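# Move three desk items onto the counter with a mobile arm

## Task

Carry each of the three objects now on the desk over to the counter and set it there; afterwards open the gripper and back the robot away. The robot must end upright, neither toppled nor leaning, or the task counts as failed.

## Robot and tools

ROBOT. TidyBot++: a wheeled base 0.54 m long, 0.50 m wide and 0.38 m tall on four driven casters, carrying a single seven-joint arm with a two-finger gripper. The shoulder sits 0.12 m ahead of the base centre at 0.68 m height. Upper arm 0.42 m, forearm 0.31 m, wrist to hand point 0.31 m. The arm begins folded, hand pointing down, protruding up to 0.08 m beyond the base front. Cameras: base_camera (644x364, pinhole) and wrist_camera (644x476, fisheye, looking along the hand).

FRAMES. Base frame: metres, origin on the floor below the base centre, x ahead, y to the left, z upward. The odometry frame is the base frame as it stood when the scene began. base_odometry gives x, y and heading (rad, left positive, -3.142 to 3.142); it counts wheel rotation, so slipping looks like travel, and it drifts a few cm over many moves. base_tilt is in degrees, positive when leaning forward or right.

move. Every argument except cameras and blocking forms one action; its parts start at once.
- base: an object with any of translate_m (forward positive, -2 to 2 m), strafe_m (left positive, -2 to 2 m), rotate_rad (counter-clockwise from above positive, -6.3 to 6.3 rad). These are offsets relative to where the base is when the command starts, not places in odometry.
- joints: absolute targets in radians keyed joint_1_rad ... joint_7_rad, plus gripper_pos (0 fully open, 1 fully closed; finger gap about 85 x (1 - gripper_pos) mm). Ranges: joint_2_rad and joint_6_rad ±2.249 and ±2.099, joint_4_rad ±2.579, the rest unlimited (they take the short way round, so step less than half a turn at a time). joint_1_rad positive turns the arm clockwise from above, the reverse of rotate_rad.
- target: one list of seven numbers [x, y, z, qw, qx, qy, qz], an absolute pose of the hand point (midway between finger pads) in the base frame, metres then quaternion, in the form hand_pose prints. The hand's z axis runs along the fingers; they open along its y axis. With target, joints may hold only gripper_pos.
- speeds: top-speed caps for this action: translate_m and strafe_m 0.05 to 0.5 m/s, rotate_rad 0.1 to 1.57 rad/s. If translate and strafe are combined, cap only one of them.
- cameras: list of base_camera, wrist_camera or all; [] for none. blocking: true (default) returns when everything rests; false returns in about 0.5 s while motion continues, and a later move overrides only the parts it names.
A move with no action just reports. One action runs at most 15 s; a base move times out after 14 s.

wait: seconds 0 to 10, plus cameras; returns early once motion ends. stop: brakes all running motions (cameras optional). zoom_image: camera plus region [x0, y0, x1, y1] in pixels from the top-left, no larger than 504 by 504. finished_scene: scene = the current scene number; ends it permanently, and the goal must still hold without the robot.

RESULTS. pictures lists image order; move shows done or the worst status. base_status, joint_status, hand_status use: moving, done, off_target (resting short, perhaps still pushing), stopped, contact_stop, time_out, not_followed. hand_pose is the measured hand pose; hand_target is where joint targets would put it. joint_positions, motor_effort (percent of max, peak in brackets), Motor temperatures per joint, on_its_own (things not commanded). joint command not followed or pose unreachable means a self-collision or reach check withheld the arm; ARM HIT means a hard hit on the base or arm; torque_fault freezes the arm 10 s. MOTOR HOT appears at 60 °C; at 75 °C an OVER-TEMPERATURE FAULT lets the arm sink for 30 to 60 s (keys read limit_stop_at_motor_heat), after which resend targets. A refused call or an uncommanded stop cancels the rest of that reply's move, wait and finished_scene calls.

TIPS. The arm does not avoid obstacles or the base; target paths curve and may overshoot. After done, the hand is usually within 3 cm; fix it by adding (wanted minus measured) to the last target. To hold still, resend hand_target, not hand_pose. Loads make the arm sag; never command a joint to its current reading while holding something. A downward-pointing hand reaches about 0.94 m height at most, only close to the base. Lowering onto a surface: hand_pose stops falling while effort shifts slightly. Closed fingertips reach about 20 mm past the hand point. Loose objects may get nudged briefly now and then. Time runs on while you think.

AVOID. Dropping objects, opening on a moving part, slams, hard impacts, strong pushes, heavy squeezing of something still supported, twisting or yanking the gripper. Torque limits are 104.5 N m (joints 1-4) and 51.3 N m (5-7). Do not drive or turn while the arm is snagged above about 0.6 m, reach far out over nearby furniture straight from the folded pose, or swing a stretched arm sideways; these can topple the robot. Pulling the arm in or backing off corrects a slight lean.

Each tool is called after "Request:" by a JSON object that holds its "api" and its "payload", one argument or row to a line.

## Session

Request:
{"api": "move", "payload": {
  "joints": {"joint_1_rad": 0.0, "joint_2_rad": -0.3, "joint_4_rad": -1.5, "joint_6_rad": -0.7}
}}

Request:
{"api": "move", "payload": {
  "joints": {"joint_1_rad": 1.5},
  "cameras": ["wrist_camera"]
}}

Request:
{"api": "move", "payload": {
  "joints": {"joint_1_rad": 3.0},
  "cameras": ["wrist_camera"]
}}

Request:
{"api": "move", "payload": {
  "joints": {"joint_1_rad": 4.6},
  "cameras": ["wrist_camera"]
}}

Scene clock: 2.30 s.
Motor temperatures (°C): [29 28 24 28 32 36 35]
move: done
base_odometry: x=+0.000 y=+0.000 heading=+0.000
base_tilt: forward=+0.0 right=+0.0
base_status: not commanded
joint_positions: joint_1_rad=+0.016 joint_2_rad=-0.308 joint_3_rad=+3.098 joint_4_rad=-1.522 joint_5_rad=+0.040 joint_6_rad=-0.744 joint_7_rad=+1.584 gripper_pos=+0.000
joint_status: all done
motor_effort: joint_1_rad=-1(3) joint_2_rad=-9(10) joint_3_rad=+1(2) joint_4_rad=+21(21) joint_5_rad=+0(1) joint_6_rad=+8(8) joint_7_rad=+0(1)
hand_pose: x=+0.5739 y=+0.0093 z=+1.0751 quat_wxyz=(+0.022, +0.829, +0.024, +0.558) (m; base frame)
hand_target: x=+0.5815 y=+0.0177 z=+1.0970 quat_wxyz=(+0.016, +0.813, +0.031, +0.582) (m; base frame)
hand_status: not commanded
pictures: base_camera, wrist_camera

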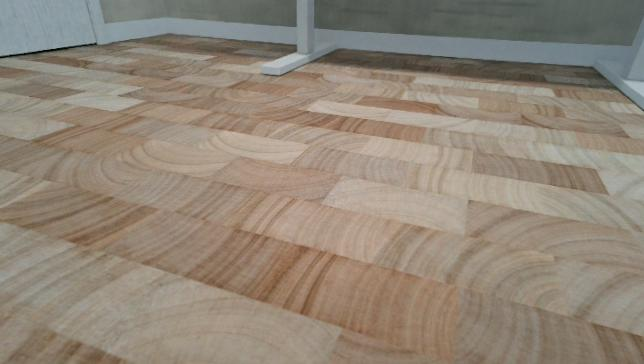

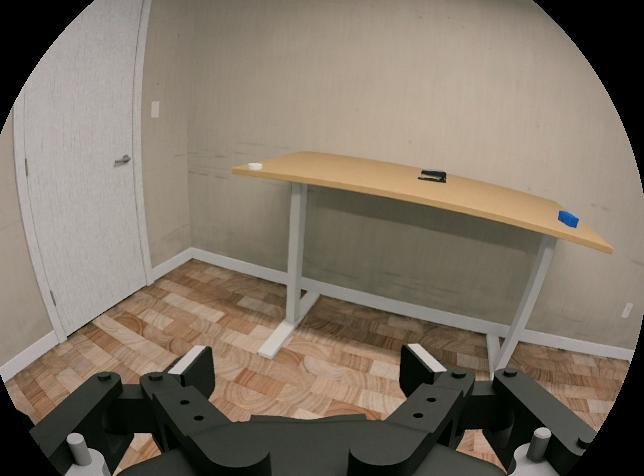

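Scene clock: 5.03 s.
Motor temperatures (°C): [29 28 24 28 32 36 35]
move: done
base_odometry: x=+0.000 y=+0.000 heading=+0.000
base_tilt: forward=+0.0 right=+0.0
base_status: not commanded
joint_positions: joint_1_rad=+1.485 joint_2_rad=-0.308 joint_3_rad=+3.099 joint_4_rad=-1.522 joint_5_rad=+0.040 joint_6_rad=-0.742 joint_7_rad=+1.584 gripper_pos=+0.000
joint_status: all done
motor_effort: joint_1_rad=-1(3) joint_2_rad=-9(10) joint_3_rad=+2(3) joint_4_rad=+21(21) joint_5_rad=+0(1) joint_6_rad=+8(8) joint_7_rad=+1(1)
hand_pose: x=+0.1746 y=-0.4518 z=+1.0757 quat_wxyz=(+0.390, +0.631, -0.538, +0.400) (m; base frame)
hand_target: x=+0.1693 y=-0.4601 z=+1.0970 quat_wxyz=(+0.409, +0.616, -0.531, +0.414) (m; base frame)
hand_status: not commanded
pictures: wrist_camera

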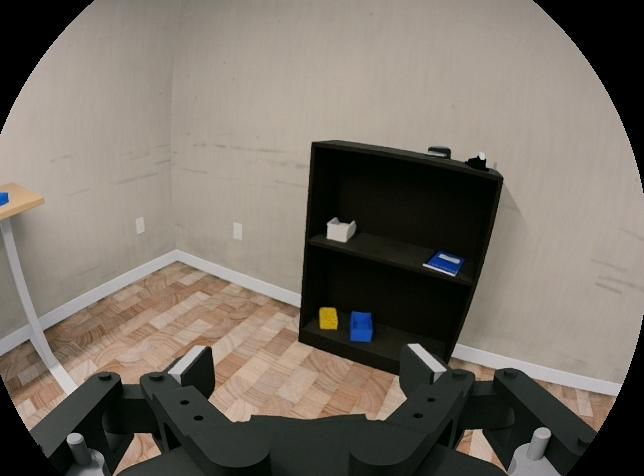

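Scene clock: 7.77 s.
Motor temperatures (°C): [29 28 24 28 32 36 35]
move: done
base_odometry: x=+0.000 y=+0.000 heading=+0.000
base_tilt: forward=+0.0 right=+0.0
base_status: not commanded
joint_positions: joint_1_rad=+2.985 joint_2_rad=-0.308 joint_3_rad=+3.099 joint_4_rad=-1.522 joint_5_rad=+0.040 joint_6_rad=-0.742 joint_7_rad=+1.584 gripper_pos=+0.000
joint_status: all done
motor_effort: joint_1_rad=-1(3) joint_2_rad=-9(11) joint_3_rad=+1(3) joint_4_rad=+20(21) joint_5_rad=+0(1) joint_6_rad=+8(8) joint_7_rad=+0(1)
hand_pose: x=-0.3278 y=-0.0873 z=+1.0758 quat_wxyz=(+0.559, +0.095, -0.823, +0.027) (m; base frame)
hand_target: x=-0.3363 y=-0.0828 z=+1.0970 quat_wxyz=(+0.581, +0.088, -0.808, +0.025) (m; base frame)
hand_status: not commanded
pictures: wrist_camera

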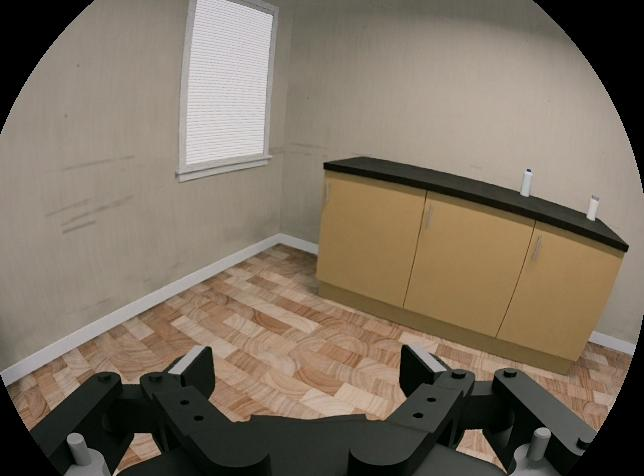

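Scene clock: 10.57 s.
Motor temperatures (°C): [29 28 24 28 32 36 35]
move: done
base_odometry: x=+0.000 y=+0.000 heading=+0.000
base_tilt: forward=+0.0 right=+0.0
base_status: not commanded
joint_positions: joint_1_rad=+4.585 joint_2_rad=-0.308 joint_3_rad=+3.099 joint_4_rad=-1.522 joint_5_rad=+0.040 joint_6_rad=-0.741 joint_7_rad=+1.584 gripper_pos=+0.000
joint_status: all done
motor_effort: joint_1_rad=-1(3) joint_2_rad=-10(11) joint_3_rad=+1(3) joint_4_rad=+21(21) joint_5_rad=+0(1) joint_6_rad=+8(8) joint_7_rad=+0(1)
hand_pose: x=+0.0449 y=+0.4492 z=+1.0759 quat_wxyz=(+0.408, -0.524, -0.642, -0.382) (m; base frame)
hand_target: x=+0.0496 y=+0.4576 z=+1.0970 quat_wxyz=(+0.423, -0.519, -0.626, -0.400) (m; base frame)
hand_status: not commanded
pictures: wrist_camera

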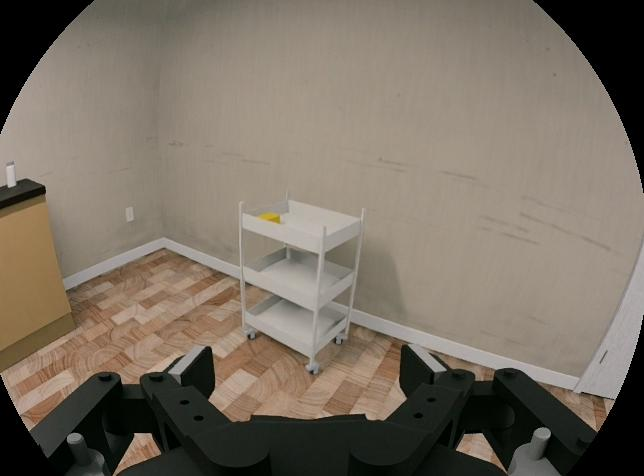

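Request:
{"api": "move", "payload": {
  "joints": {"joint_1_rad": 0.0, "joint_2_rad": -0.2, "joint_3_rad": 3.1416, "joint_4_rad": -0.88, "joint_5_rad": 0.0, "joint_6_rad": -1.94, "joint_7_rad": 1.5708},
  "base": {"translate_m": 0.757, "strafe_m": -0.661, "rotate_rad": -0.383},
  "cameras": ["wrist_camera"]
}}

Scene clock: 47.67 s.
Motor temperatures (°C): [29 28 24 28 32 36 35]
move: done
base_odometry: x=+0.757 y=-0.661 heading=-0.383
base_tilt: forward=+0.0 right=+0.0
base_status: done
joint_positions: joint_1_rad=+6.268 joint_2_rad=-0.203 joint_3_rad=+3.134 joint_4_rad=-0.904 joint_5_rad=+0.040 joint_6_rad=-1.899 joint_7_rad=+1.584 gripper_pos=+0.000
joint_status: all done
motor_effort: joint_1_rad=-1(3) joint_2_rad=-6(15) joint_3_rad=+1(5) joint_4_rad=+13(22) joint_5_rad=+0(2) joint_6_rad=+5(9) joint_7_rad=+1(2)
hand_pose: x=+0.3974 y=-0.0032 z=+1.0675 quat_wxyz=(-0.016, -0.963, -0.007, -0.268) (m; base frame)
hand_target: x=+0.3882 y=+0.0013 z=+1.0687 quat_wxyz=(+0.000, -0.966, +0.000, -0.258) (m; base frame)
hand_status: not commanded
pictures: wrist_camera

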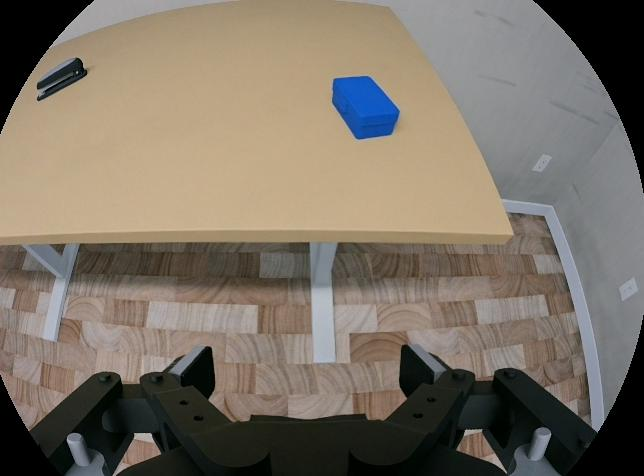

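Request:
{"api": "move", "payload": {
  "base": {"translate_m": 0.23, "strafe_m": -0.187},
  "target": [0.505, 0.108, 1.05, -0.036, 0.9566, 0.1345, 0.2563],
  "cameras": ["wrist_camera"]
}}

Scene clock: 67.70 s.
Motor temperatures (°C): [29 28 24 28 32 36 35]
move: done
base_odometry: x=+0.901 y=-0.920 heading=-0.383
base_tilt: forward=+0.0 right=+0.0
base_status: done
joint_positions: joint_1_rad=+6.118 joint_2_rad=+0.068 joint_3_rad=+3.056 joint_4_rad=-0.785 joint_5_rad=+0.036 joint_6_rad=-1.844 joint_7_rad=+1.584 gripper_pos=+0.000
joint_status: not commanded
motor_effort: joint_1_rad=-2(2) joint_2_rad=-18(25) joint_3_rad=+1(2) joint_4_rad=+15(17) joint_5_rad=+0(1) joint_6_rad=+4(5) joint_7_rad=+1(1)
hand_pose: x=+0.5073 y=+0.0872 z=+1.0276 quat_wxyz=(+0.013, -0.968, -0.119, -0.221) (m; base frame)
hand_target: x=+0.5050 y=+0.1080 z=+1.0500 quat_wxyz=(+0.036, -0.957, -0.135, -0.256) (m; base frame)
hand_status: done (0.031 m and 5.4 deg from the pose sent, 0.156 m and 15.9 deg at the start)
pictures: wrist_camera

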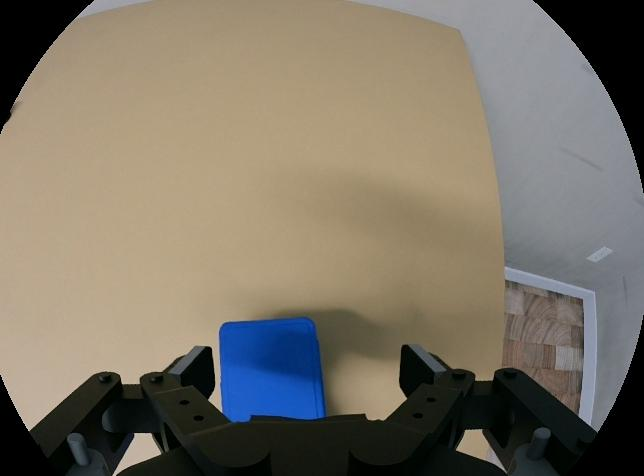

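Request:
{"api": "move", "payload": {
  "target": [0.512, 0.130, 1.03, -0.036, 0.9566, 0.1345, 0.2563],
  "cameras": ["wrist_camera"]
}}

Scene clock: 91.30 s.
Motor temperatures (°C): [29 28 24 28 32 36 35]
move: done
base_odometry: x=+0.901 y=-0.920 heading=-0.383
base_tilt: forward=+0.0 right=-0.1
base_status: not commanded
joint_positions: joint_1_rad=+6.080 joint_2_rad=+0.062 joint_3_rad=+3.016 joint_4_rad=-0.838 joint_5_rad=+0.036 joint_6_rad=-1.769 joint_7_rad=+1.551 gripper_pos=+0.000
joint_status: not commanded
motor_effort: joint_1_rad=-2(2) joint_2_rad=-18(19) joint_3_rad=+1(2) joint_4_rad=+16(16) joint_5_rad=+0(1) joint_6_rad=+4(4) joint_7_rad=+1(1)
hand_pose: x=+0.5132 y=+0.1215 z=+1.0201 quat_wxyz=(+0.028, -0.962, -0.141, -0.233) (m; base frame)
hand_target: x=+0.5120 y=+0.1300 z=+1.0300 quat_wxyz=(+0.036, -0.957, -0.134, -0.256) (m; base frame)
hand_status: done (0.013 m and 3.0 deg from the pose sent, 0.043 m and 5.4 deg at the start)
pictures: wrist_camera

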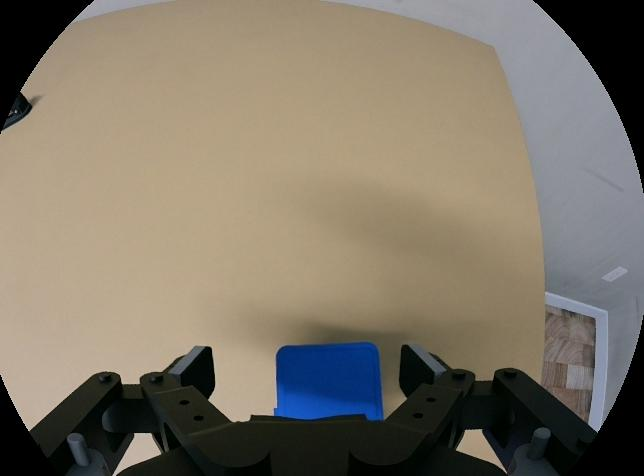

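Request:
{"api": "zoom_image", "payload": {
  "camera": "wrist_camera",
  "region": [220, 300, 440, 440]
}}

Request:
{"api": "move", "payload": {
  "target": [0.488, 0.112, 1.02, -0.036, 0.9566, 0.1345, 0.2563],
  "cameras": ["wrist_camera"]
}}

Scaled by 2.291.

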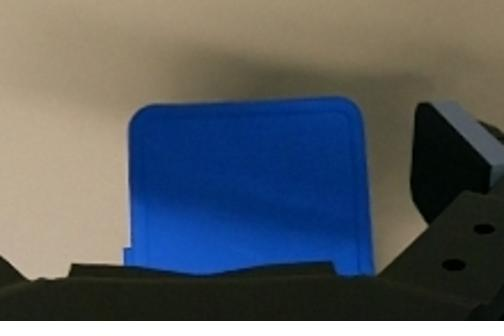

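Scene clock: 104.97 s.
Motor temperatures (°C): [29 28 24 28 32 36 35]
move: done
base_odometry: x=+0.901 y=-0.920 heading=-0.383
base_tilt: forward=+0.0 right=+0.0
base_status: not commanded
joint_positions: joint_1_rad=+6.114 joint_2_rad=-0.027 joint_3_rad=+3.016 joint_4_rad=-0.957 joint_5_rad=+0.032 joint_6_rad=-1.730 joint_7_rad=+1.551 gripper_pos=+0.000
joint_status: not commanded
motor_effort: joint_1_rad=-1(2) joint_2_rad=-15(19) joint_3_rad=+0(2) joint_4_rad=+16(17) joint_5_rad=+0(0) joint_6_rad=+4(4) joint_7_rad=+1(1)
hand_pose: x=+0.4879 y=+0.1044 z=+1.0147 quat_wxyz=(+0.021, -0.963, -0.127, -0.238) (m; base frame)
hand_target: x=+0.4880 y=+0.1120 z=+1.0200 quat_wxyz=(+0.036, -0.957, -0.134, -0.256) (m; base frame)
hand_status: done (0.009 m and 2.9 deg from the pose sent, 0.027 m and 3.0 deg at the start)
pictures: wrist_camera

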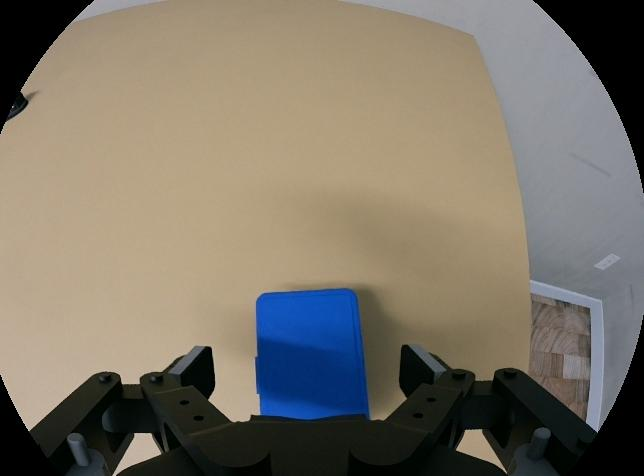

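Request:
{"api": "move", "payload": {
  "target": [0.488, 0.112, 0.99, -0.036, 0.9566, 0.1345, 0.2563],
  "cameras": []
}}

Request:
{"api": "move", "payload": {
  "target": [0.488, 0.112, 0.977, -0.036, 0.9566, 0.1345, 0.2563],
  "cameras": ["wrist_camera"]
}}

Scene clock: 111.60 s.
Motor temperatures (°C): [29 28 24 28 32 36 35]
move: done
base_odometry: x=+0.901 y=-0.920 heading=-0.383
base_tilt: forward=+0.0 right=+0.0
base_status: not commanded
joint_positions: joint_1_rad=+6.126 joint_2_rad=-0.066 joint_3_rad=+3.016 joint_4_rad=-1.112 joint_5_rad=+0.026 joint_6_rad=-1.622 joint_7_rad=+1.551 gripper_pos=+0.000
joint_status: not commanded
motor_effort: joint_1_rad=-1(1) joint_2_rad=-14(15) joint_3_rad=+1(2) joint_4_rad=+17(18) joint_5_rad=+0(1) joint_6_rad=+4(4) joint_7_rad=+0(1)
hand_pose: x=+0.4901 y=+0.1029 z=+0.9820 quat_wxyz=(+0.019, -0.964, -0.124, -0.234) (m; base frame)
hand_target: x=+0.4880 y=+0.1120 z=+0.9900 quat_wxyz=(+0.036, -0.957, -0.134, -0.256) (m; base frame)
hand_status: done (0.012 m and 3.5 deg from the pose sent, 0.026 m and 2.9 deg at the start)
pictures: none
No camera images: "cameras" was empty.

Scene clock: 112.37 s.
Motor temperatures (°C): [29 28 24 28 32 36 35]
move: done
base_odometry: x=+0.901 y=-0.920 heading=-0.383
base_tilt: forward=+0.0 right=+0.0
base_status: not commanded
joint_positions: joint_1_rad=+6.129 joint_2_rad=-0.084 joint_3_rad=+3.016 joint_4_rad=-1.175 joint_5_rad=+0.023 joint_6_rad=-1.576 joint_7_rad=+1.551 gripper_pos=+0.000
joint_status: not commanded
motor_effort: joint_1_rad=-1(1) joint_2_rad=-14(16) joint_3_rad=+1(2) joint_4_rad=+17(18) joint_5_rad=+0(0) joint_6_rad=+4(4) joint_7_rad=+1(1)
hand_pose: x=+0.4895 y=+0.1032 z=+0.9694 quat_wxyz=(+0.019, -0.964, -0.124, -0.235) (m; base frame)
hand_target: x=+0.4880 y=+0.1120 z=+0.9770 quat_wxyz=(+0.036, -0.957, -0.134, -0.256) (m; base frame)
hand_status: done (0.012 m and 3.4 deg from the pose sent, 0.011 m and 3.5 deg at the start)
pictures: wrist_camera

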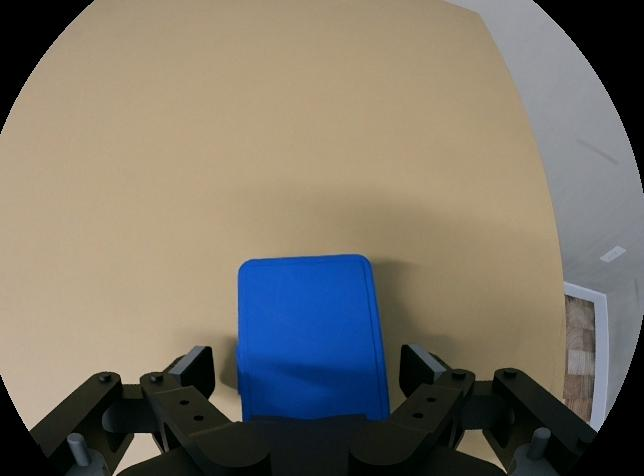

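Request:
{"api": "move", "payload": {
  "target": [0.486, 0.112, 0.981, -0.036, 0.9566, 0.1345, 0.2563],
  "joints": {"gripper_pos": 0.3},
  "cameras": []
}}

Request:
{"api": "move", "payload": {
  "joints": {"gripper_pos": 0.54},
  "cameras": ["wrist_camera"]
}}

Scene clock: 116.60 s.
Motor temperatures (°C): [29 28 24 28 32 36 35]
move: done
base_odometry: x=+0.901 y=-0.920 heading=-0.383
base_tilt: forward=+0.0 right=+0.0
base_status: not commanded
joint_positions: joint_1_rad=+6.129 joint_2_rad=-0.084 joint_3_rad=+3.016 joint_4_rad=-1.175 joint_5_rad=+0.023 joint_6_rad=-1.575 joint_7_rad=+1.551 gripper_pos=+0.300
joint_status: all done
motor_effort: joint_1_rad=-1(2) joint_2_rad=-14(15) joint_3_rad=+1(2) joint_4_rad=+17(18) joint_5_rad=+0(0) joint_6_rad=+4(4) joint_7_rad=+0(1)
hand_pose: x=+0.4897 y=+0.1033 z=+0.9695 quat_wxyz=(+0.019, -0.964, -0.124, -0.236) (m; base frame)
hand_target: x=+0.4860 y=+0.1120 z=+0.9810 quat_wxyz=(+0.036, -0.957, -0.134, -0.256) (m; base frame)
hand_status: done (0.015 m and 3.4 deg from the pose sent, 0.015 m and 3.4 deg at the start)
pictures: none
No camera images: "cameras" was empty.

Scene clock: 117.27 s.
Motor temperatures (°C): [29 28 24 28 32 36 35]
move: off_target
base_odometry: x=+0.901 y=-0.920 heading=-0.383
base_tilt: forward=+0.0 right=+0.0
base_status: not commanded
joint_positions: joint_1_rad=+6.130 joint_2_rad=-0.089 joint_3_rad=+3.016 joint_4_rad=-1.175 joint_5_rad=+0.022 joint_6_rad=-1.574 joint_7_rad=+1.551 gripper_pos=+0.376
joint_status: gripper_pos off_target (ended at +0.376, target +0.540)
motor_effort: joint_1_rad=-1(2) joint_2_rad=-15(15) joint_3_rad=+1(2) joint_4_rad=+18(18) joint_5_rad=+0(0) joint_6_rad=+4(5) joint_7_rad=+1(1)
hand_pose: x=+0.4886 y=+0.1032 z=+0.9714 quat_wxyz=(+0.019, -0.963, -0.124, -0.238) (m; base frame)
hand_target: x=+0.4860 y=+0.1120 z=+0.9810 quat_wxyz=(+0.036, -0.957, -0.134, -0.256) (m; base frame)
hand_status: not commanded
pictures: wrist_camera

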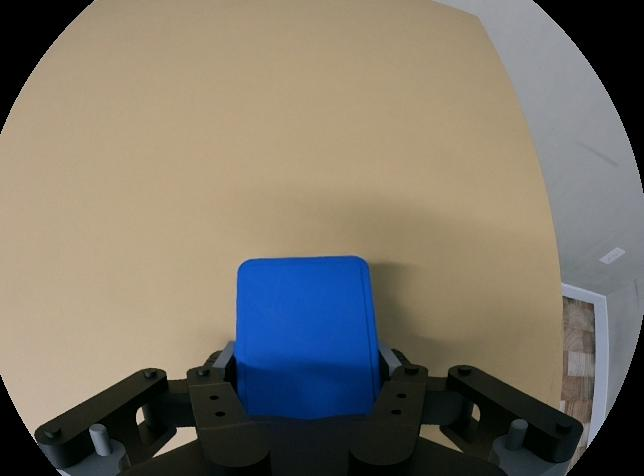

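Request:
{"api": "move", "payload": {
  "target": [0.488, 0.112, 1.06, -0.036, 0.9566, 0.1345, 0.2563],
  "cameras": []
}}

Request:
{"api": "move", "payload": {
  "base": {"translate_m": -0.4},
  "target": [0.38, 0, 1.07, 0, 0.966, 0, 0.2588],
  "cameras": ["wrist_camera"]
}}

Request:
{"api": "move", "payload": {
  "base": {"translate_m": -1.9, "strafe_m": -0.08, "rotate_rad": 3.1416},
  "speeds": {"rotate_rad": 0.8},
  "cameras": ["wrist_camera", "base_camera"]
}}

Scene clock: 124.10 s.
Motor temperatures (°C): [29 28 24 28 32 36 35]
move: done
base_odometry: x=+0.901 y=-0.920 heading=-0.383
base_tilt: forward=+0.0 right=+0.0
base_status: not commanded
joint_positions: joint_1_rad=+6.102 joint_2_rad=+0.020 joint_3_rad=+3.017 joint_4_rad=-0.756 joint_5_rad=+0.022 joint_6_rad=-1.814 joint_7_rad=+1.551 gripper_pos=+0.376
joint_status: not commanded
motor_effort: joint_1_rad=-1(2) joint_2_rad=-16(16) joint_3_rad=+1(2) joint_4_rad=+15(18) joint_5_rad=+0(0) joint_6_rad=+5(5) joint_7_rad=+1(1)
hand_pose: x=+0.4928 y=+0.1113 z=+1.0618 quat_wxyz=(+0.036, -0.953, -0.131, -0.270) (m; base frame)
hand_target: x=+0.4880 y=+0.1120 z=+1.0600 quat_wxyz=(+0.036, -0.957, -0.134, -0.256) (m; base frame)
hand_status: done (0.005 m and 1.7 deg from the pose sent, 0.089 m and 3.2 deg at the start)
pictures: none
No camera images: "cameras" was empty.

Scene clock: 126.23 s.
Motor temperatures (°C): [29 28 24 28 32 36 35]
move: done
base_odometry: x=+0.529 y=-0.771 heading=-0.382
base_tilt: forward=+0.0 right=+0.0
base_status: done
joint_positions: joint_1_rad=+6.254 joint_2_rad=-0.221 joint_3_rad=+3.143 joint_4_rad=-0.862 joint_5_rad=+0.022 joint_6_rad=-1.917 joint_7_rad=+1.551 gripper_pos=+0.376
joint_status: not commanded
motor_effort: joint_1_rad=-1(2) joint_2_rad=-5(21) joint_3_rad=+1(2) joint_4_rad=+13(16) joint_5_rad=+0(1) joint_6_rad=+5(6) joint_7_rad=+1(1)
hand_pose: x=+0.3863 y=+0.0020 z=+1.0849 quat_wxyz=(-0.002, -0.958, +0.003, -0.288) (m; base frame)
hand_target: x=+0.3800 y=+0.0000 z=+1.0700 quat_wxyz=(+0.000, -0.966, +0.000, -0.259) (m; base frame)
hand_status: done (0.016 m and 3.6 deg from the pose sent, 0.159 m and 15.7 deg at the start)
pictures: wrist_camera

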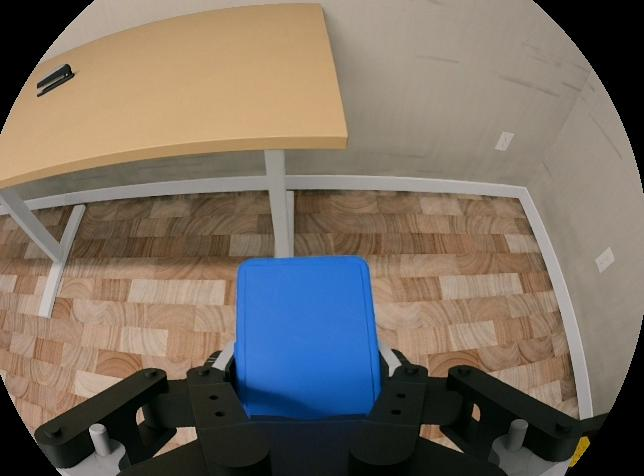

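Scene clock: 131.53 s.
Motor temperatures (°C): [29 28 24 28 32 36 35]
move: done
base_odometry: x=-1.263 y=-0.136 heading=+2.760
base_tilt: forward=+0.0 right=+0.0
base_status: done
joint_positions: joint_1_rad=+6.256 joint_2_rad=-0.207 joint_3_rad=+3.147 joint_4_rad=-0.865 joint_5_rad=+0.022 joint_6_rad=-1.917 joint_7_rad=+1.551 gripper_pos=+0.376
joint_status: not commanded
motor_effort: joint_1_rad=-1(2) joint_2_rad=-6(10) joint_3_rad=+1(2) joint_4_rad=+13(15) joint_5_rad=+0(1) joint_6_rad=+5(5) joint_7_rad=+1(1)
hand_pose: x=+0.3919 y=+0.0005 z=+1.0798 quat_wxyz=(-0.003, -0.960, +0.005, -0.280) (m; base frame)
hand_target: x=+0.3800 y=+0.0000 z=+1.0700 quat_wxyz=(+0.000, -0.966, +0.000, -0.259) (m; base frame)
hand_status: not commanded
pictures: base_camera, wrist_camera

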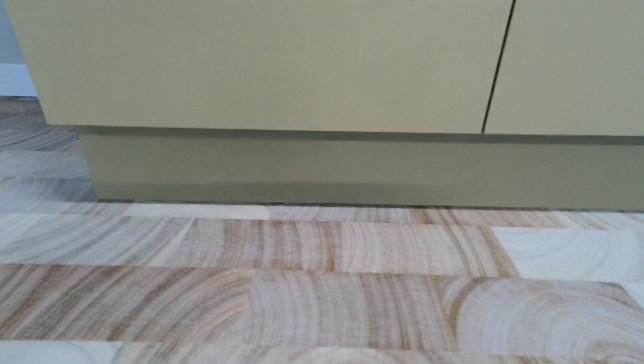

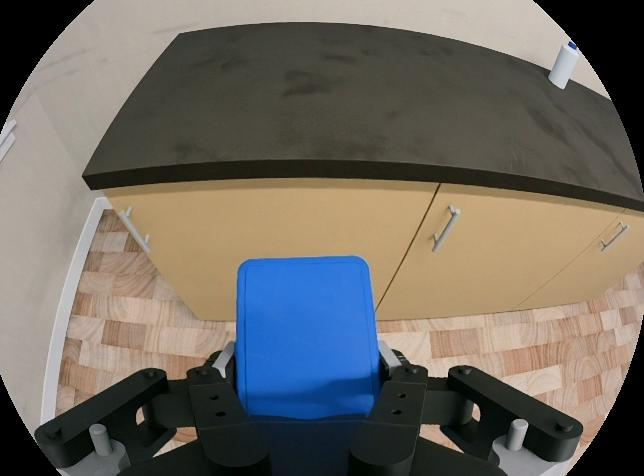

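Request:
{"api": "move", "payload": {
  "base": {"translate_m": 0.27},
  "speeds": {"translate_m": 0.3},
  "cameras": ["wrist_camera", "base_camera"]
}}

Scene clock: 146.90 s.
Motor temperatures (°C): [29 28 24 28 32 36 35]
move: done
base_odometry: x=-1.514 y=-0.036 heading=+2.761
base_tilt: forward=+0.0 right=+0.0
base_status: done
joint_positions: joint_1_rad=+6.256 joint_2_rad=-0.207 joint_3_rad=+3.147 joint_4_rad=-0.866 joint_5_rad=+0.022 joint_6_rad=-1.918 joint_7_rad=+1.551 gripper_pos=+0.376
joint_status: not commanded
motor_effort: joint_1_rad=-1(2) joint_2_rad=-6(10) joint_3_rad=+2(2) joint_4_rad=+14(14) joint_5_rad=+0(0) joint_6_rad=+5(6) joint_7_rad=+0(1)
hand_pose: x=+0.3917 y=+0.0005 z=+1.0793 quat_wxyz=(-0.003, -0.960, +0.005, -0.279) (m; base frame)
hand_target: x=+0.3800 y=+0.0000 z=+1.0700 quat_wxyz=(+0.000, -0.966, +0.000, -0.259) (m; base frame)
hand_status: not commanded
pictures: base_camera, wrist_camera

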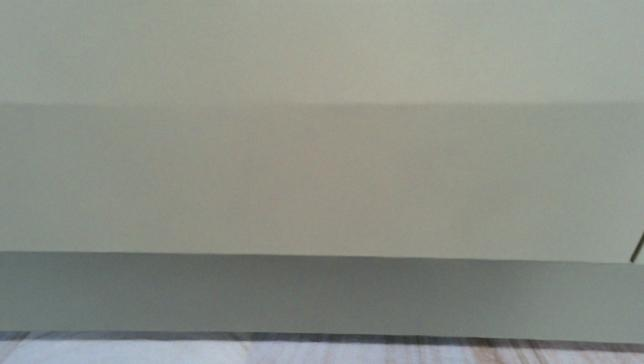

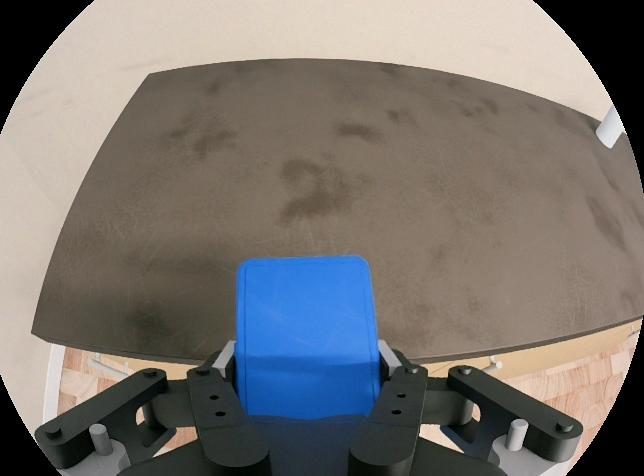

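Request:
{"api": "move", "payload": {
  "target": [0.54, 0.0, 1.02, 0, 0.966, 0, 0.2588],
  "cameras": []
}}

Request:
{"api": "move", "payload": {
  "target": [0.54, 0.0, 0.965, 0, 0.966, 0, 0.2588],
  "cameras": ["wrist_camera"]
}}

Request:
{"api": "move", "payload": {
  "target": [0.54, 0.0, 0.95, 0, 0.966, 0, 0.2588],
  "cameras": []
}}

Request:
{"api": "move", "payload": {
  "target": [0.54, 0.0, 0.942, 0, 0.966, 0, 0.2588],
  "cameras": []
}}

Scene clock: 154.27 s.
Motor temperatures (°C): [29 28 24 28 32 36 35]
move: done
base_odometry: x=-1.514 y=-0.036 heading=+2.761
base_tilt: forward=+0.0 right=+0.0
base_status: not commanded
joint_positions: joint_1_rad=+6.256 joint_2_rad=+0.045 joint_3_rad=+3.162 joint_4_rad=-0.890 joint_5_rad=+0.022 joint_6_rad=-1.729 joint_7_rad=+1.551 gripper_pos=+0.376
joint_status: not commanded
motor_effort: joint_1_rad=-1(1) joint_2_rad=-18(23) joint_3_rad=+1(2) joint_4_rad=+16(18) joint_5_rad=+0(0) joint_6_rad=+4(6) joint_7_rad=+1(1)
hand_pose: x=+0.5342 y=-0.0024 z=+1.0126 quat_wxyz=(-0.008, -0.971, +0.010, -0.237) (m; base frame)
hand_target: x=+0.5400 y=+0.0000 z=+1.0200 quat_wxyz=(+0.000, -0.966, +0.000, -0.259) (m; base frame)
hand_status: done (0.010 m and 3.0 deg from the pose sent, 0.160 m and 2.5 deg at the start)
pictures: none
No camera images: "cameras" was empty.

Scene clock: 155.63 s.
Motor temperatures (°C): [29 28 24 28 32 36 35]
move: done
base_odometry: x=-1.514 y=-0.036 heading=+2.761
base_tilt: forward=+0.0 right=+0.0
base_status: not commanded
joint_positions: joint_1_rad=+6.256 joint_2_rad=-0.015 joint_3_rad=+3.162 joint_4_rad=-1.162 joint_5_rad=+0.022 joint_6_rad=-1.529 joint_7_rad=+1.551 gripper_pos=+0.376
joint_status: not commanded
motor_effort: joint_1_rad=-1(1) joint_2_rad=-18(19) joint_3_rad=+1(1) joint_4_rad=+18(19) joint_5_rad=+0(0) joint_6_rad=+4(5) joint_7_rad=+0(1)
hand_pose: x=+0.5393 y=-0.0028 z=+0.9535 quat_wxyz=(-0.008, -0.973, +0.008, -0.231) (m; base frame)
hand_target: x=+0.5400 y=+0.0000 z=+0.9650 quat_wxyz=(+0.000, -0.966, +0.000, -0.259) (m; base frame)
hand_status: done (0.012 m and 3.6 deg from the pose sent, 0.048 m and 3.0 deg at the start)
pictures: wrist_camera

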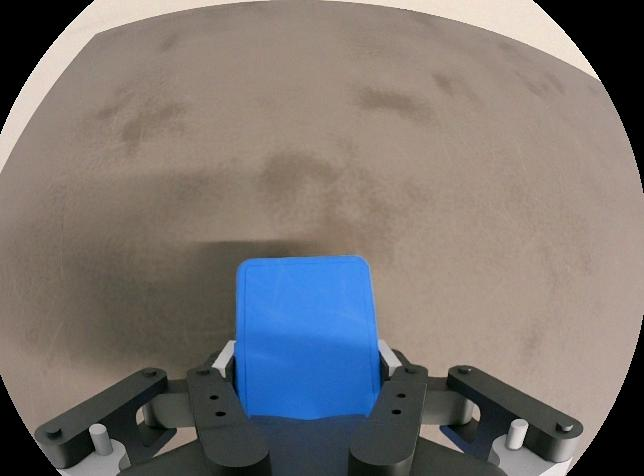

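Scene clock: 156.43 s.
Motor temperatures (°C): [29 28 24 28 32 36 35]
move: done
base_odometry: x=-1.514 y=-0.036 heading=+2.761
base_tilt: forward=+0.0 right=+0.0
base_status: not commanded
joint_positions: joint_1_rad=+6.256 joint_2_rad=-0.031 joint_3_rad=+3.162 joint_4_rad=-1.231 joint_5_rad=+0.022 joint_6_rad=-1.476 joint_7_rad=+1.551 gripper_pos=+0.376
joint_status: not commanded
motor_effort: joint_1_rad=-1(1) joint_2_rad=-18(19) joint_3_rad=+1(1) joint_4_rad=+19(20) joint_5_rad=+0(0) joint_6_rad=+4(5) joint_7_rad=+0(1)
hand_pose: x=+0.5390 y=-0.0029 z=+0.9386 quat_wxyz=(-0.008, -0.973, +0.008, -0.231) (m; base frame)
hand_target: x=+0.5400 y=+0.0000 z=+0.9500 quat_wxyz=(+0.000, -0.966, +0.000, -0.259) (m; base frame)
hand_status: done (0.012 m and 3.5 deg from the pose sent, 0.005 m and 3.6 deg at the start)
pictures: none
No camera images: "cameras" was empty.

Scene clock: 157.10 s.
Motor temperatures (°C): [29 28 24 28 32 36 35]
move: done
base_odometry: x=-1.514 y=-0.036 heading=+2.761
base_tilt: forward=+0.0 right=+0.0
base_status: not commanded
joint_positions: joint_1_rad=+6.256 joint_2_rad=-0.040 joint_3_rad=+3.162 joint_4_rad=-1.264 joint_5_rad=+0.022 joint_6_rad=-1.446 joint_7_rad=+1.551 gripper_pos=+0.376
joint_status: not commanded
motor_effort: joint_1_rad=-1(1) joint_2_rad=-17(18) joint_3_rad=+1(2) joint_4_rad=+18(19) joint_5_rad=+0(0) joint_6_rad=+4(5) joint_7_rad=+0(1)
hand_pose: x=+0.5394 y=-0.0029 z=+0.9315 quat_wxyz=(-0.008, -0.972, +0.007, -0.233) (m; base frame)
hand_target: x=+0.5400 y=+0.0000 z=+0.9420 quat_wxyz=(+0.000, -0.966, +0.000, -0.259) (m; base frame)
hand_status: done (0.011 m and 3.2 deg from the pose sent, 0.005 m and 3.5 deg at the start)
pictures: none
No camera images: "cameras" was empty.

Request:
{"api": "move", "payload": {
  "joints": {"gripper_pos": 0.3},
  "cameras": ["wrist_camera"]
}}

Scene clock: 161.33 s.
Motor temperatures (°C): [29 28 24 28 32 36 35]
move: done
base_odometry: x=-1.514 y=-0.036 heading=+2.761
base_tilt: forward=+0.0 right=+0.0
base_status: not commanded
joint_positions: joint_1_rad=+6.256 joint_2_rad=-0.041 joint_3_rad=+3.162 joint_4_rad=-1.264 joint_5_rad=+0.022 joint_6_rad=-1.446 joint_7_rad=+1.551 gripper_pos=+0.300
joint_status: all done
motor_effort: joint_1_rad=-1(1) joint_2_rad=-17(18) joint_3_rad=+1(1) joint_4_rad=+18(19) joint_5_rad=+0(1) joint_6_rad=+4(4) joint_7_rad=+1(1)
hand_pose: x=+0.5394 y=-0.0029 z=+0.9320 quat_wxyz=(-0.008, -0.972, +0.007, -0.234) (m; base frame)
hand_target: x=+0.5400 y=+0.0000 z=+0.9420 quat_wxyz=(+0.000, -0.966, +0.000, -0.259) (m; base frame)
hand_status: not commanded
pictures: wrist_camera

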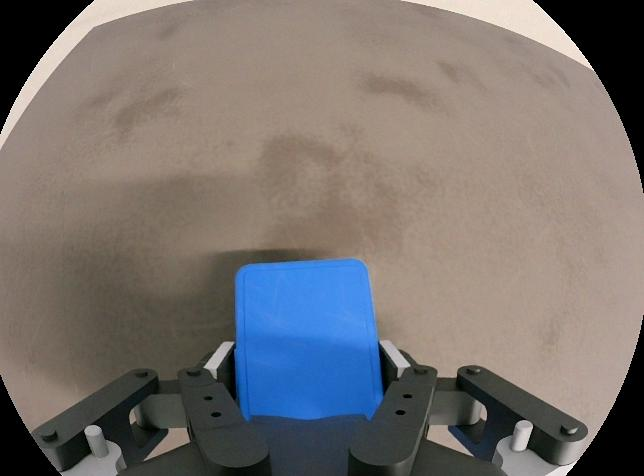

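Request:
{"api": "move", "payload": {
  "joints": {"gripper_pos": 0.0},
  "cameras": []
}}

Request:
{"api": "move", "payload": {
  "target": [0.50, 0.0, 1.04, 0, 0.966, 0, 0.2588],
  "cameras": ["wrist_camera"]
}}

Request:
{"api": "move", "payload": {
  "base": {"translate_m": -0.4},
  "target": [0.38, 0, 1.07, 0, 0.966, 0, 0.2588],
  "cameras": ["wrist_camera"]
}}

Request:
{"api": "move", "payload": {
  "base": {"translate_m": -1.75, "strafe_m": -0.78, "rotate_rad": 3.1416},
  "speeds": {"rotate_rad": 0.8},
  "cameras": ["wrist_camera"]
}}

Scene clock: 169.00 s.
Motor temperatures (°C): [29 28 24 28 32 36 35]
move: done
base_odometry: x=-1.514 y=-0.036 heading=+2.761
base_tilt: forward=+0.0 right=+0.0
base_status: not commanded
joint_positions: joint_1_rad=+6.256 joint_2_rad=-0.041 joint_3_rad=+3.162 joint_4_rad=-1.264 joint_5_rad=+0.022 joint_6_rad=-1.445 joint_7_rad=+1.551 gripper_pos=+0.000
joint_status: all done
motor_effort: joint_1_rad=-1(1) joint_2_rad=-17(18) joint_3_rad=+1(2) joint_4_rad=+18(19) joint_5_rad=+0(0) joint_6_rad=+4(4) joint_7_rad=+1(1)
hand_pose: x=+0.5394 y=-0.0029 z=+0.9320 quat_wxyz=(-0.008, -0.972, +0.007, -0.234) (m; base frame)
hand_target: x=+0.5400 y=+0.0000 z=+0.9420 quat_wxyz=(+0.000, -0.966, +0.000, -0.259) (m; base frame)
hand_status: not commanded
pictures: none
No camera images: "cameras" was empty.

Scene clock: 170.57 s.
Motor temperatures (°C): [29 28 24 28 32 36 35]
move: done
base_odometry: x=-1.514 y=-0.036 heading=+2.761
base_tilt: forward=+0.0 right=+0.0
base_status: not commanded
joint_positions: joint_1_rad=+6.256 joint_2_rad=-0.040 joint_3_rad=+3.162 joint_4_rad=-0.901 joint_5_rad=+0.022 joint_6_rad=-1.724 joint_7_rad=+1.551 gripper_pos=+0.000
joint_status: not commanded
motor_effort: joint_1_rad=-1(1) joint_2_rad=-14(18) joint_3_rad=+1(2) joint_4_rad=+16(19) joint_5_rad=+0(0) joint_6_rad=+5(5) joint_7_rad=+1(1)
hand_pose: x=+0.5054 y=-0.0032 z=+1.0427 quat_wxyz=(-0.006, -0.961, +0.011, -0.275) (m; base frame)
hand_target: x=+0.5000 y=+0.0000 z=+1.0400 quat_wxyz=(+0.000, -0.966, +0.000, -0.259) (m; base frame)
hand_status: done (0.007 m and 2.4 deg from the pose sent, 0.115 m and 3.2 deg at the start)
pictures: wrist_camera

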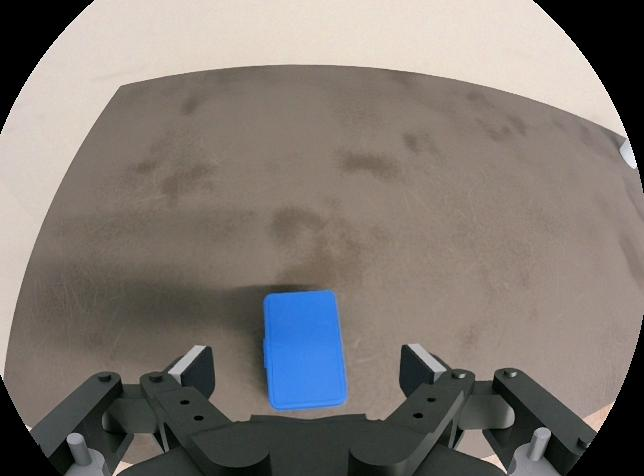

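Scene clock: 172.80 s.
Motor temperatures (°C): [29 28 24 28 32 36 35]
move: done
base_odometry: x=-1.142 y=-0.184 heading=+2.761
base_tilt: forward=+0.0 right=+0.0
base_status: done
joint_positions: joint_1_rad=+6.257 joint_2_rad=-0.218 joint_3_rad=+3.159 joint_4_rad=-0.897 joint_5_rad=+0.022 joint_6_rad=-1.914 joint_7_rad=+1.551 gripper_pos=+0.000
joint_status: not commanded
motor_effort: joint_1_rad=-1(2) joint_2_rad=-6(21) joint_3_rad=+2(3) joint_4_rad=+13(17) joint_5_rad=+0(1) joint_6_rad=+5(5) joint_7_rad=+0(1)
hand_pose: x=+0.3882 y=-0.0042 z=+1.0717 quat_wxyz=(-0.003, -0.963, +0.012, -0.271) (m; base frame)
hand_target: x=+0.3800 y=+0.0000 z=+1.0700 quat_wxyz=(+0.000, -0.966, +0.000, -0.259) (m; base frame)
hand_status: done (0.009 m and 2.0 deg from the pose sent, 0.128 m and 2.4 deg at the start)
pictures: wrist_camera

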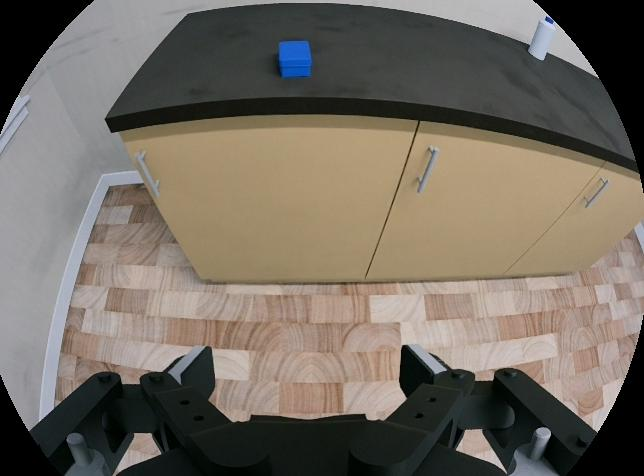

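Scene clock: 178.23 s.
Motor temperatures (°C): [29 28 24 28 32 36 35]
move: done
base_odometry: x=+0.772 y=-0.110 heading=-0.380
base_tilt: forward=+0.0 right=-0.1
base_status: done
joint_positions: joint_1_rad=+6.257 joint_2_rad=-0.210 joint_3_rad=+3.157 joint_4_rad=-0.897 joint_5_rad=+0.022 joint_6_rad=-1.914 joint_7_rad=+1.551 gripper_pos=+0.000
joint_status: not commanded
motor_effort: joint_1_rad=-1(2) joint_2_rad=-6(9) joint_3_rad=+0(3) joint_4_rad=+14(15) joint_5_rad=+0(1) joint_6_rad=+5(5) joint_7_rad=+1(1)
hand_pose: x=+0.3909 y=-0.0035 z=+1.0697 quat_wxyz=(-0.003, -0.964, +0.011, -0.267) (m; base frame)
hand_target: x=+0.3800 y=+0.0000 z=+1.0700 quat_wxyz=(+0.000, -0.966, +0.000, -0.259) (m; base frame)
hand_status: not commanded
pictures: wrist_camera

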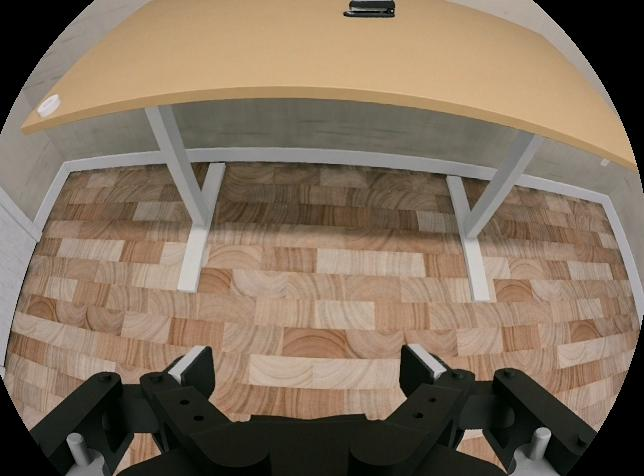

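Request:
{"api": "zoom_image", "payload": {
  "camera": "wrist_camera",
  "region": [310, 0, 430, 60]
}}

Request:
{"api": "move", "payload": {
  "base": {"translate_m": 0.35, "strafe_m": -0.10, "rotate_rad": -0.055},
  "cameras": ["wrist_camera"]
}}

Scaled by 4.200.

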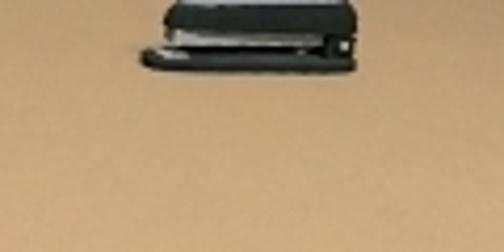

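Scene clock: 210.47 s.
Motor temperatures (°C): [29 28 24 28 32 36 35]
move: done
base_odometry: x=+1.060 y=-0.333 heading=-0.435
base_tilt: forward=+0.0 right=+0.0
base_status: done
joint_positions: joint_1_rad=+6.258 joint_2_rad=-0.203 joint_3_rad=+3.156 joint_4_rad=-0.897 joint_5_rad=+0.022 joint_6_rad=-1.916 joint_7_rad=+1.551 gripper_pos=+0.000
joint_status: not commanded
motor_effort: joint_1_rad=-1(2) joint_2_rad=-6(11) joint_3_rad=+1(3) joint_4_rad=+13(15) joint_5_rad=+0(1) joint_6_rad=+4(5) joint_7_rad=+1(1)
hand_pose: x=+0.3934 y=-0.0033 z=+1.0674 quat_wxyz=(-0.004, -0.965, +0.011, -0.263) (m; base frame)
hand_target: x=+0.3800 y=+0.0000 z=+1.0700 quat_wxyz=(+0.000, -0.966, +0.000, -0.259) (m; base frame)
hand_status: not commanded
pictures: wrist_camera

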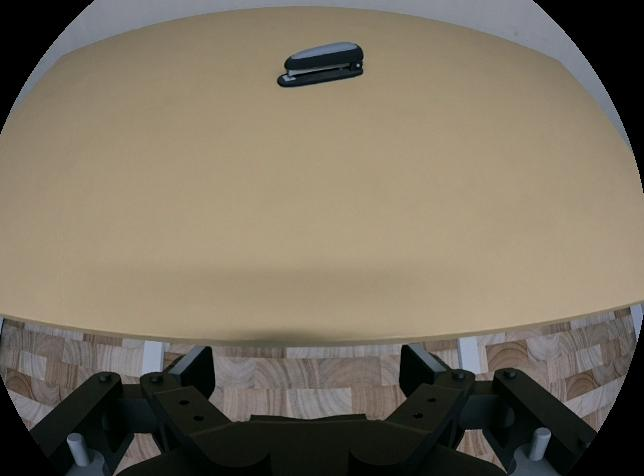

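Request:
{"api": "move", "payload": {
  "base": {"translate_m": 0.13, "strafe_m": 0.0, "rotate_rad": 0.015},
  "speeds": {"translate_m": 0.3},
  "target": [0.48, 0.03, 1.06, 0, 0.9537, 0, 0.3007],
  "cameras": ["wrist_camera"]
}}

Scene clock: 294.23 s.
Motor temperatures (°C): [29 28 24 28 32 36 35]
move: done
base_odometry: x=+1.178 y=-0.388 heading=-0.420
base_tilt: forward=+0.0 right=+0.0
base_status: done
joint_positions: joint_1_rad=+6.240 joint_2_rad=-0.091 joint_3_rad=+3.075 joint_4_rad=-0.909 joint_5_rad=+0.034 joint_6_rad=-1.752 joint_7_rad=+1.502 gripper_pos=+0.000
joint_status: not commanded
motor_effort: joint_1_rad=-1(2) joint_2_rad=-12(18) joint_3_rad=+1(2) joint_4_rad=+15(17) joint_5_rad=+0(1) joint_6_rad=+5(6) joint_7_rad=+1(1)
hand_pose: x=+0.4764 y=+0.0324 z=+1.0539 quat_wxyz=(+0.007, -0.959, -0.012, -0.282) (m; base frame)
hand_target: x=+0.4800 y=+0.0300 z=+1.0600 quat_wxyz=(+0.000, -0.954, +0.000, -0.301) (m; base frame)
hand_status: done (0.007 m and 2.8 deg from the pose sent, 0.093 m and 4.7 deg at the start)
pictures: wrist_camera

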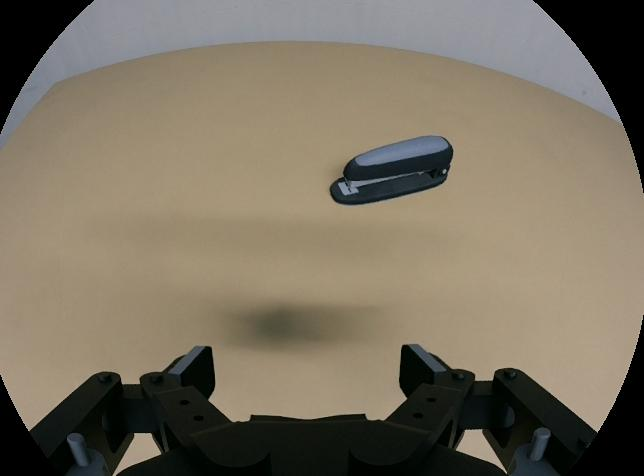

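Request:
{"api": "move", "payload": {
  "target": [0.62, 0.085, 1.04, 0, 0.917, 0, 0.3987],
  "joints": {"gripper_pos": 1.0},
  "cameras": ["wrist_camera"]
}}

Scene clock: 399.27 s.
Motor temperatures (°C): [29 28 24 28 32 36 35]
move: done
base_odometry: x=+1.178 y=-0.388 heading=-0.420
base_tilt: forward=+0.0 right=+0.0
base_status: not commanded
joint_positions: joint_1_rad=+6.100 joint_2_rad=+0.039 joint_3_rad=+3.044 joint_4_rad=-1.031 joint_5_rad=+0.187 joint_6_rad=-1.323 joint_7_rad=+1.332 gripper_pos=+0.999
joint_status: all done
motor_effort: joint_1_rad=-1(2) joint_2_rad=-21(25) joint_3_rad=+0(2) joint_4_rad=+19(20) joint_5_rad=+1(2) joint_6_rad=+6(6) joint_7_rad=+0(1)
hand_pose: x=+0.6154 y=+0.0847 z=+1.0298 quat_wxyz=(+0.006, -0.927, -0.007, -0.375) (m; base frame)
hand_target: x=+0.6200 y=+0.0850 z=+1.0400 quat_wxyz=(+0.000, -0.917, +0.000, -0.399) (m; base frame)
hand_status: done (0.011 m and 3.1 deg from the pose sent, 0.154 m and 14.3 deg at the start)
pictures: wrist_camera

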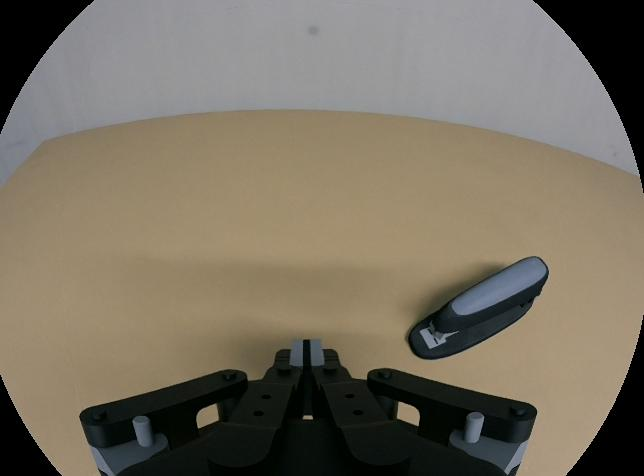

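Request:
{"api": "move", "payload": {
  "target": [0.68, 0.075, 1.02, 0, 0.917, 0, 0.3987],
  "cameras": []
}}

Request:
{"api": "move", "payload": {
  "target": [0.742, 0.065, 1.005, 0, 0.917, 0, 0.3987],
  "cameras": ["wrist_camera"]
}}

Scene clock: 411.87 s.
Motor temperatures (°C): [29 28 24 28 32 36 35]
move: done
base_odometry: x=+1.178 y=-0.388 heading=-0.420
base_tilt: forward=+0.0 right=-0.1
base_status: not commanded
joint_positions: joint_1_rad=+6.090 joint_2_rad=+0.142 joint_3_rad=+3.121 joint_4_rad=-1.013 joint_5_rad=+0.189 joint_6_rad=-1.249 joint_7_rad=+1.337 gripper_pos=+0.999
joint_status: not commanded
motor_effort: joint_1_rad=-1(2) joint_2_rad=-25(28) joint_3_rad=+1(2) joint_4_rad=+19(20) joint_5_rad=+1(2) joint_6_rad=+6(6) joint_7_rad=+1(1)
hand_pose: x=+0.6723 y=+0.0638 z=+0.9996 quat_wxyz=(-0.011, -0.929, +0.014, -0.371) (m; base frame)
hand_target: x=+0.6800 y=+0.0750 z=+1.0200 quat_wxyz=(+0.000, -0.917, +0.000, -0.399) (m; base frame)
hand_status: done (0.024 m and 4.0 deg from the pose sent, 0.066 m and 3.1 deg at the start)
pictures: none
No camera images: "cameras" was empty.

Scene clock: 413.23 s.
Motor temperatures (°C): [29 28 24 28 32 36 35]
move: done
base_odometry: x=+1.178 y=-0.388 heading=-0.420
base_tilt: forward=+0.0 right=+0.0
base_status: not commanded
joint_positions: joint_1_rad=+6.090 joint_2_rad=+0.281 joint_3_rad=+3.173 joint_4_rad=-0.889 joint_5_rad=+0.148 joint_6_rad=-1.228 joint_7_rad=+1.388 gripper_pos=+0.999
joint_status: not commanded
motor_effort: joint_1_rad=-1(2) joint_2_rad=-30(32) joint_3_rad=+1(2) joint_4_rad=+19(20) joint_5_rad=+1(2) joint_6_rad=+6(6) joint_7_rad=+0(1)
hand_pose: x=+0.7331 y=+0.0609 z=+0.9831 quat_wxyz=(-0.015, -0.929, +0.010, -0.371) (m; base frame)
hand_target: x=+0.7420 y=+0.0650 z=+1.0050 quat_wxyz=(+0.000, -0.917, +0.000, -0.399) (m; base frame)
hand_status: done (0.024 m and 4.0 deg from the pose sent, 0.070 m and 4.0 deg at the start)
pictures: wrist_camera

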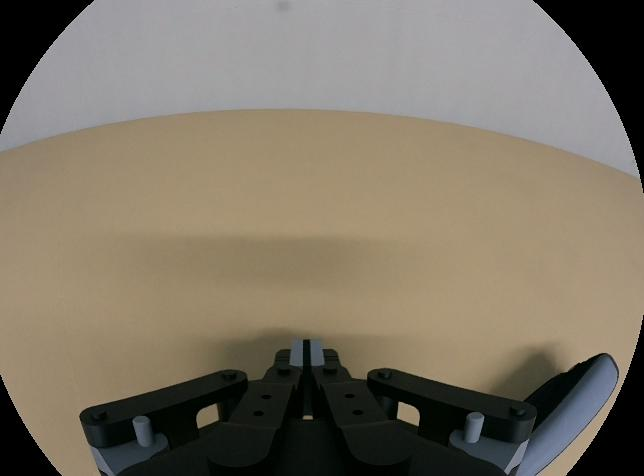

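Request:
{"api": "move", "payload": {
  "target": [0.744, -0.015, 1.006, 0, 0.917, 0, 0.3987],
  "cameras": ["wrist_camera"]
}}

Scene clock: 429.47 s.
Motor temperatures (°C): [29 28 24 28 32 36 35]
move: done
base_odometry: x=+1.178 y=-0.388 heading=-0.420
base_tilt: forward=+0.0 right=-0.1
base_status: not commanded
joint_positions: joint_1_rad=+6.296 joint_2_rad=+0.281 joint_3_rad=+3.176 joint_4_rad=-0.889 joint_5_rad=-0.005 joint_6_rad=-1.223 joint_7_rad=+1.583 gripper_pos=+0.999
joint_status: not commanded
motor_effort: joint_1_rad=-1(3) joint_2_rad=-30(31) joint_3_rad=+1(2) joint_4_rad=+19(19) joint_5_rad=+0(2) joint_6_rad=+6(6) joint_7_rad=+1(1)
hand_pose: x=+0.7367 y=-0.0226 z=+0.9808 quat_wxyz=(-0.012, -0.931, +0.014, -0.365) (m; base frame)
hand_target: x=+0.7440 y=-0.0150 z=+1.0060 quat_wxyz=(+0.000, -0.917, +0.000, -0.399) (m; base frame)
hand_status: done (0.027 m and 4.6 deg from the pose sent, 0.080 m and 4.0 deg at the start)
pictures: wrist_camera

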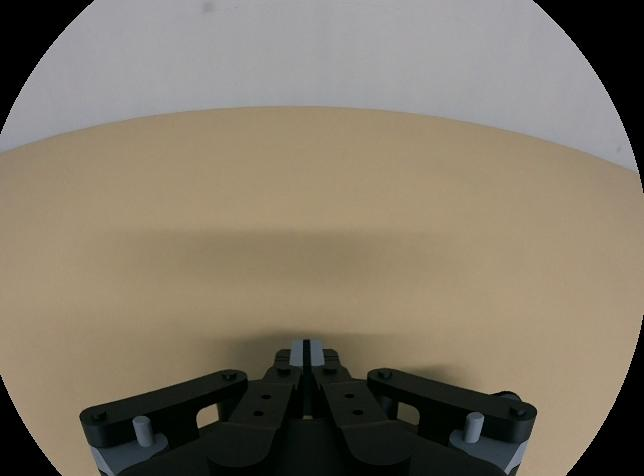

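Request:
{"api": "move", "payload": {
  "target": [0.684, -0.015, 0.997, 0, 0.917, 0, 0.3987],
  "cameras": ["wrist_camera"]
}}

Scene clock: 436.33 s.
Motor temperatures (°C): [29 28 24 28 32 36 35]
move: done
base_odometry: x=+1.178 y=-0.388 heading=-0.420
base_tilt: forward=+0.0 right=+0.0
base_status: not commanded
joint_positions: joint_1_rad=+6.296 joint_2_rad=+0.123 joint_3_rad=+3.176 joint_4_rad=-1.091 joint_5_rad=-0.007 joint_6_rad=-1.149 joint_7_rad=+1.591 gripper_pos=+0.999
joint_status: not commanded
motor_effort: joint_1_rad=-1(2) joint_2_rad=-25(31) joint_3_rad=+1(2) joint_4_rad=+19(20) joint_5_rad=+0(0) joint_6_rad=+6(7) joint_7_rad=+0(1)
hand_pose: x=+0.6839 y=-0.0219 z=+0.9875 quat_wxyz=(-0.011, -0.925, +0.012, -0.379) (m; base frame)
hand_target: x=+0.6840 y=-0.0150 z=+0.9970 quat_wxyz=(+0.000, -0.917, +0.000, -0.399) (m; base frame)
hand_status: done (0.012 m and 3.0 deg from the pose sent, 0.056 m and 4.6 deg at the start)
pictures: wrist_camera

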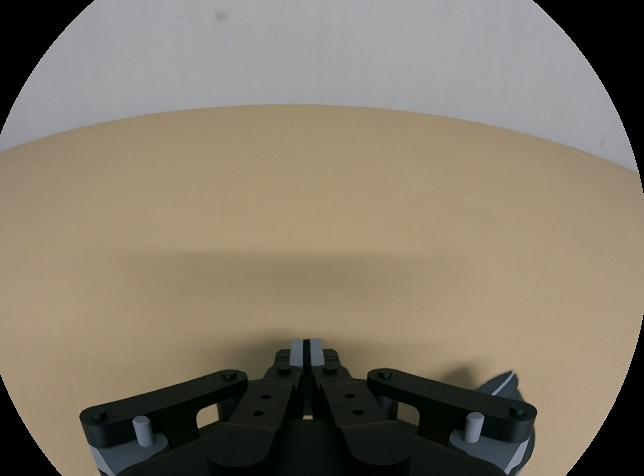

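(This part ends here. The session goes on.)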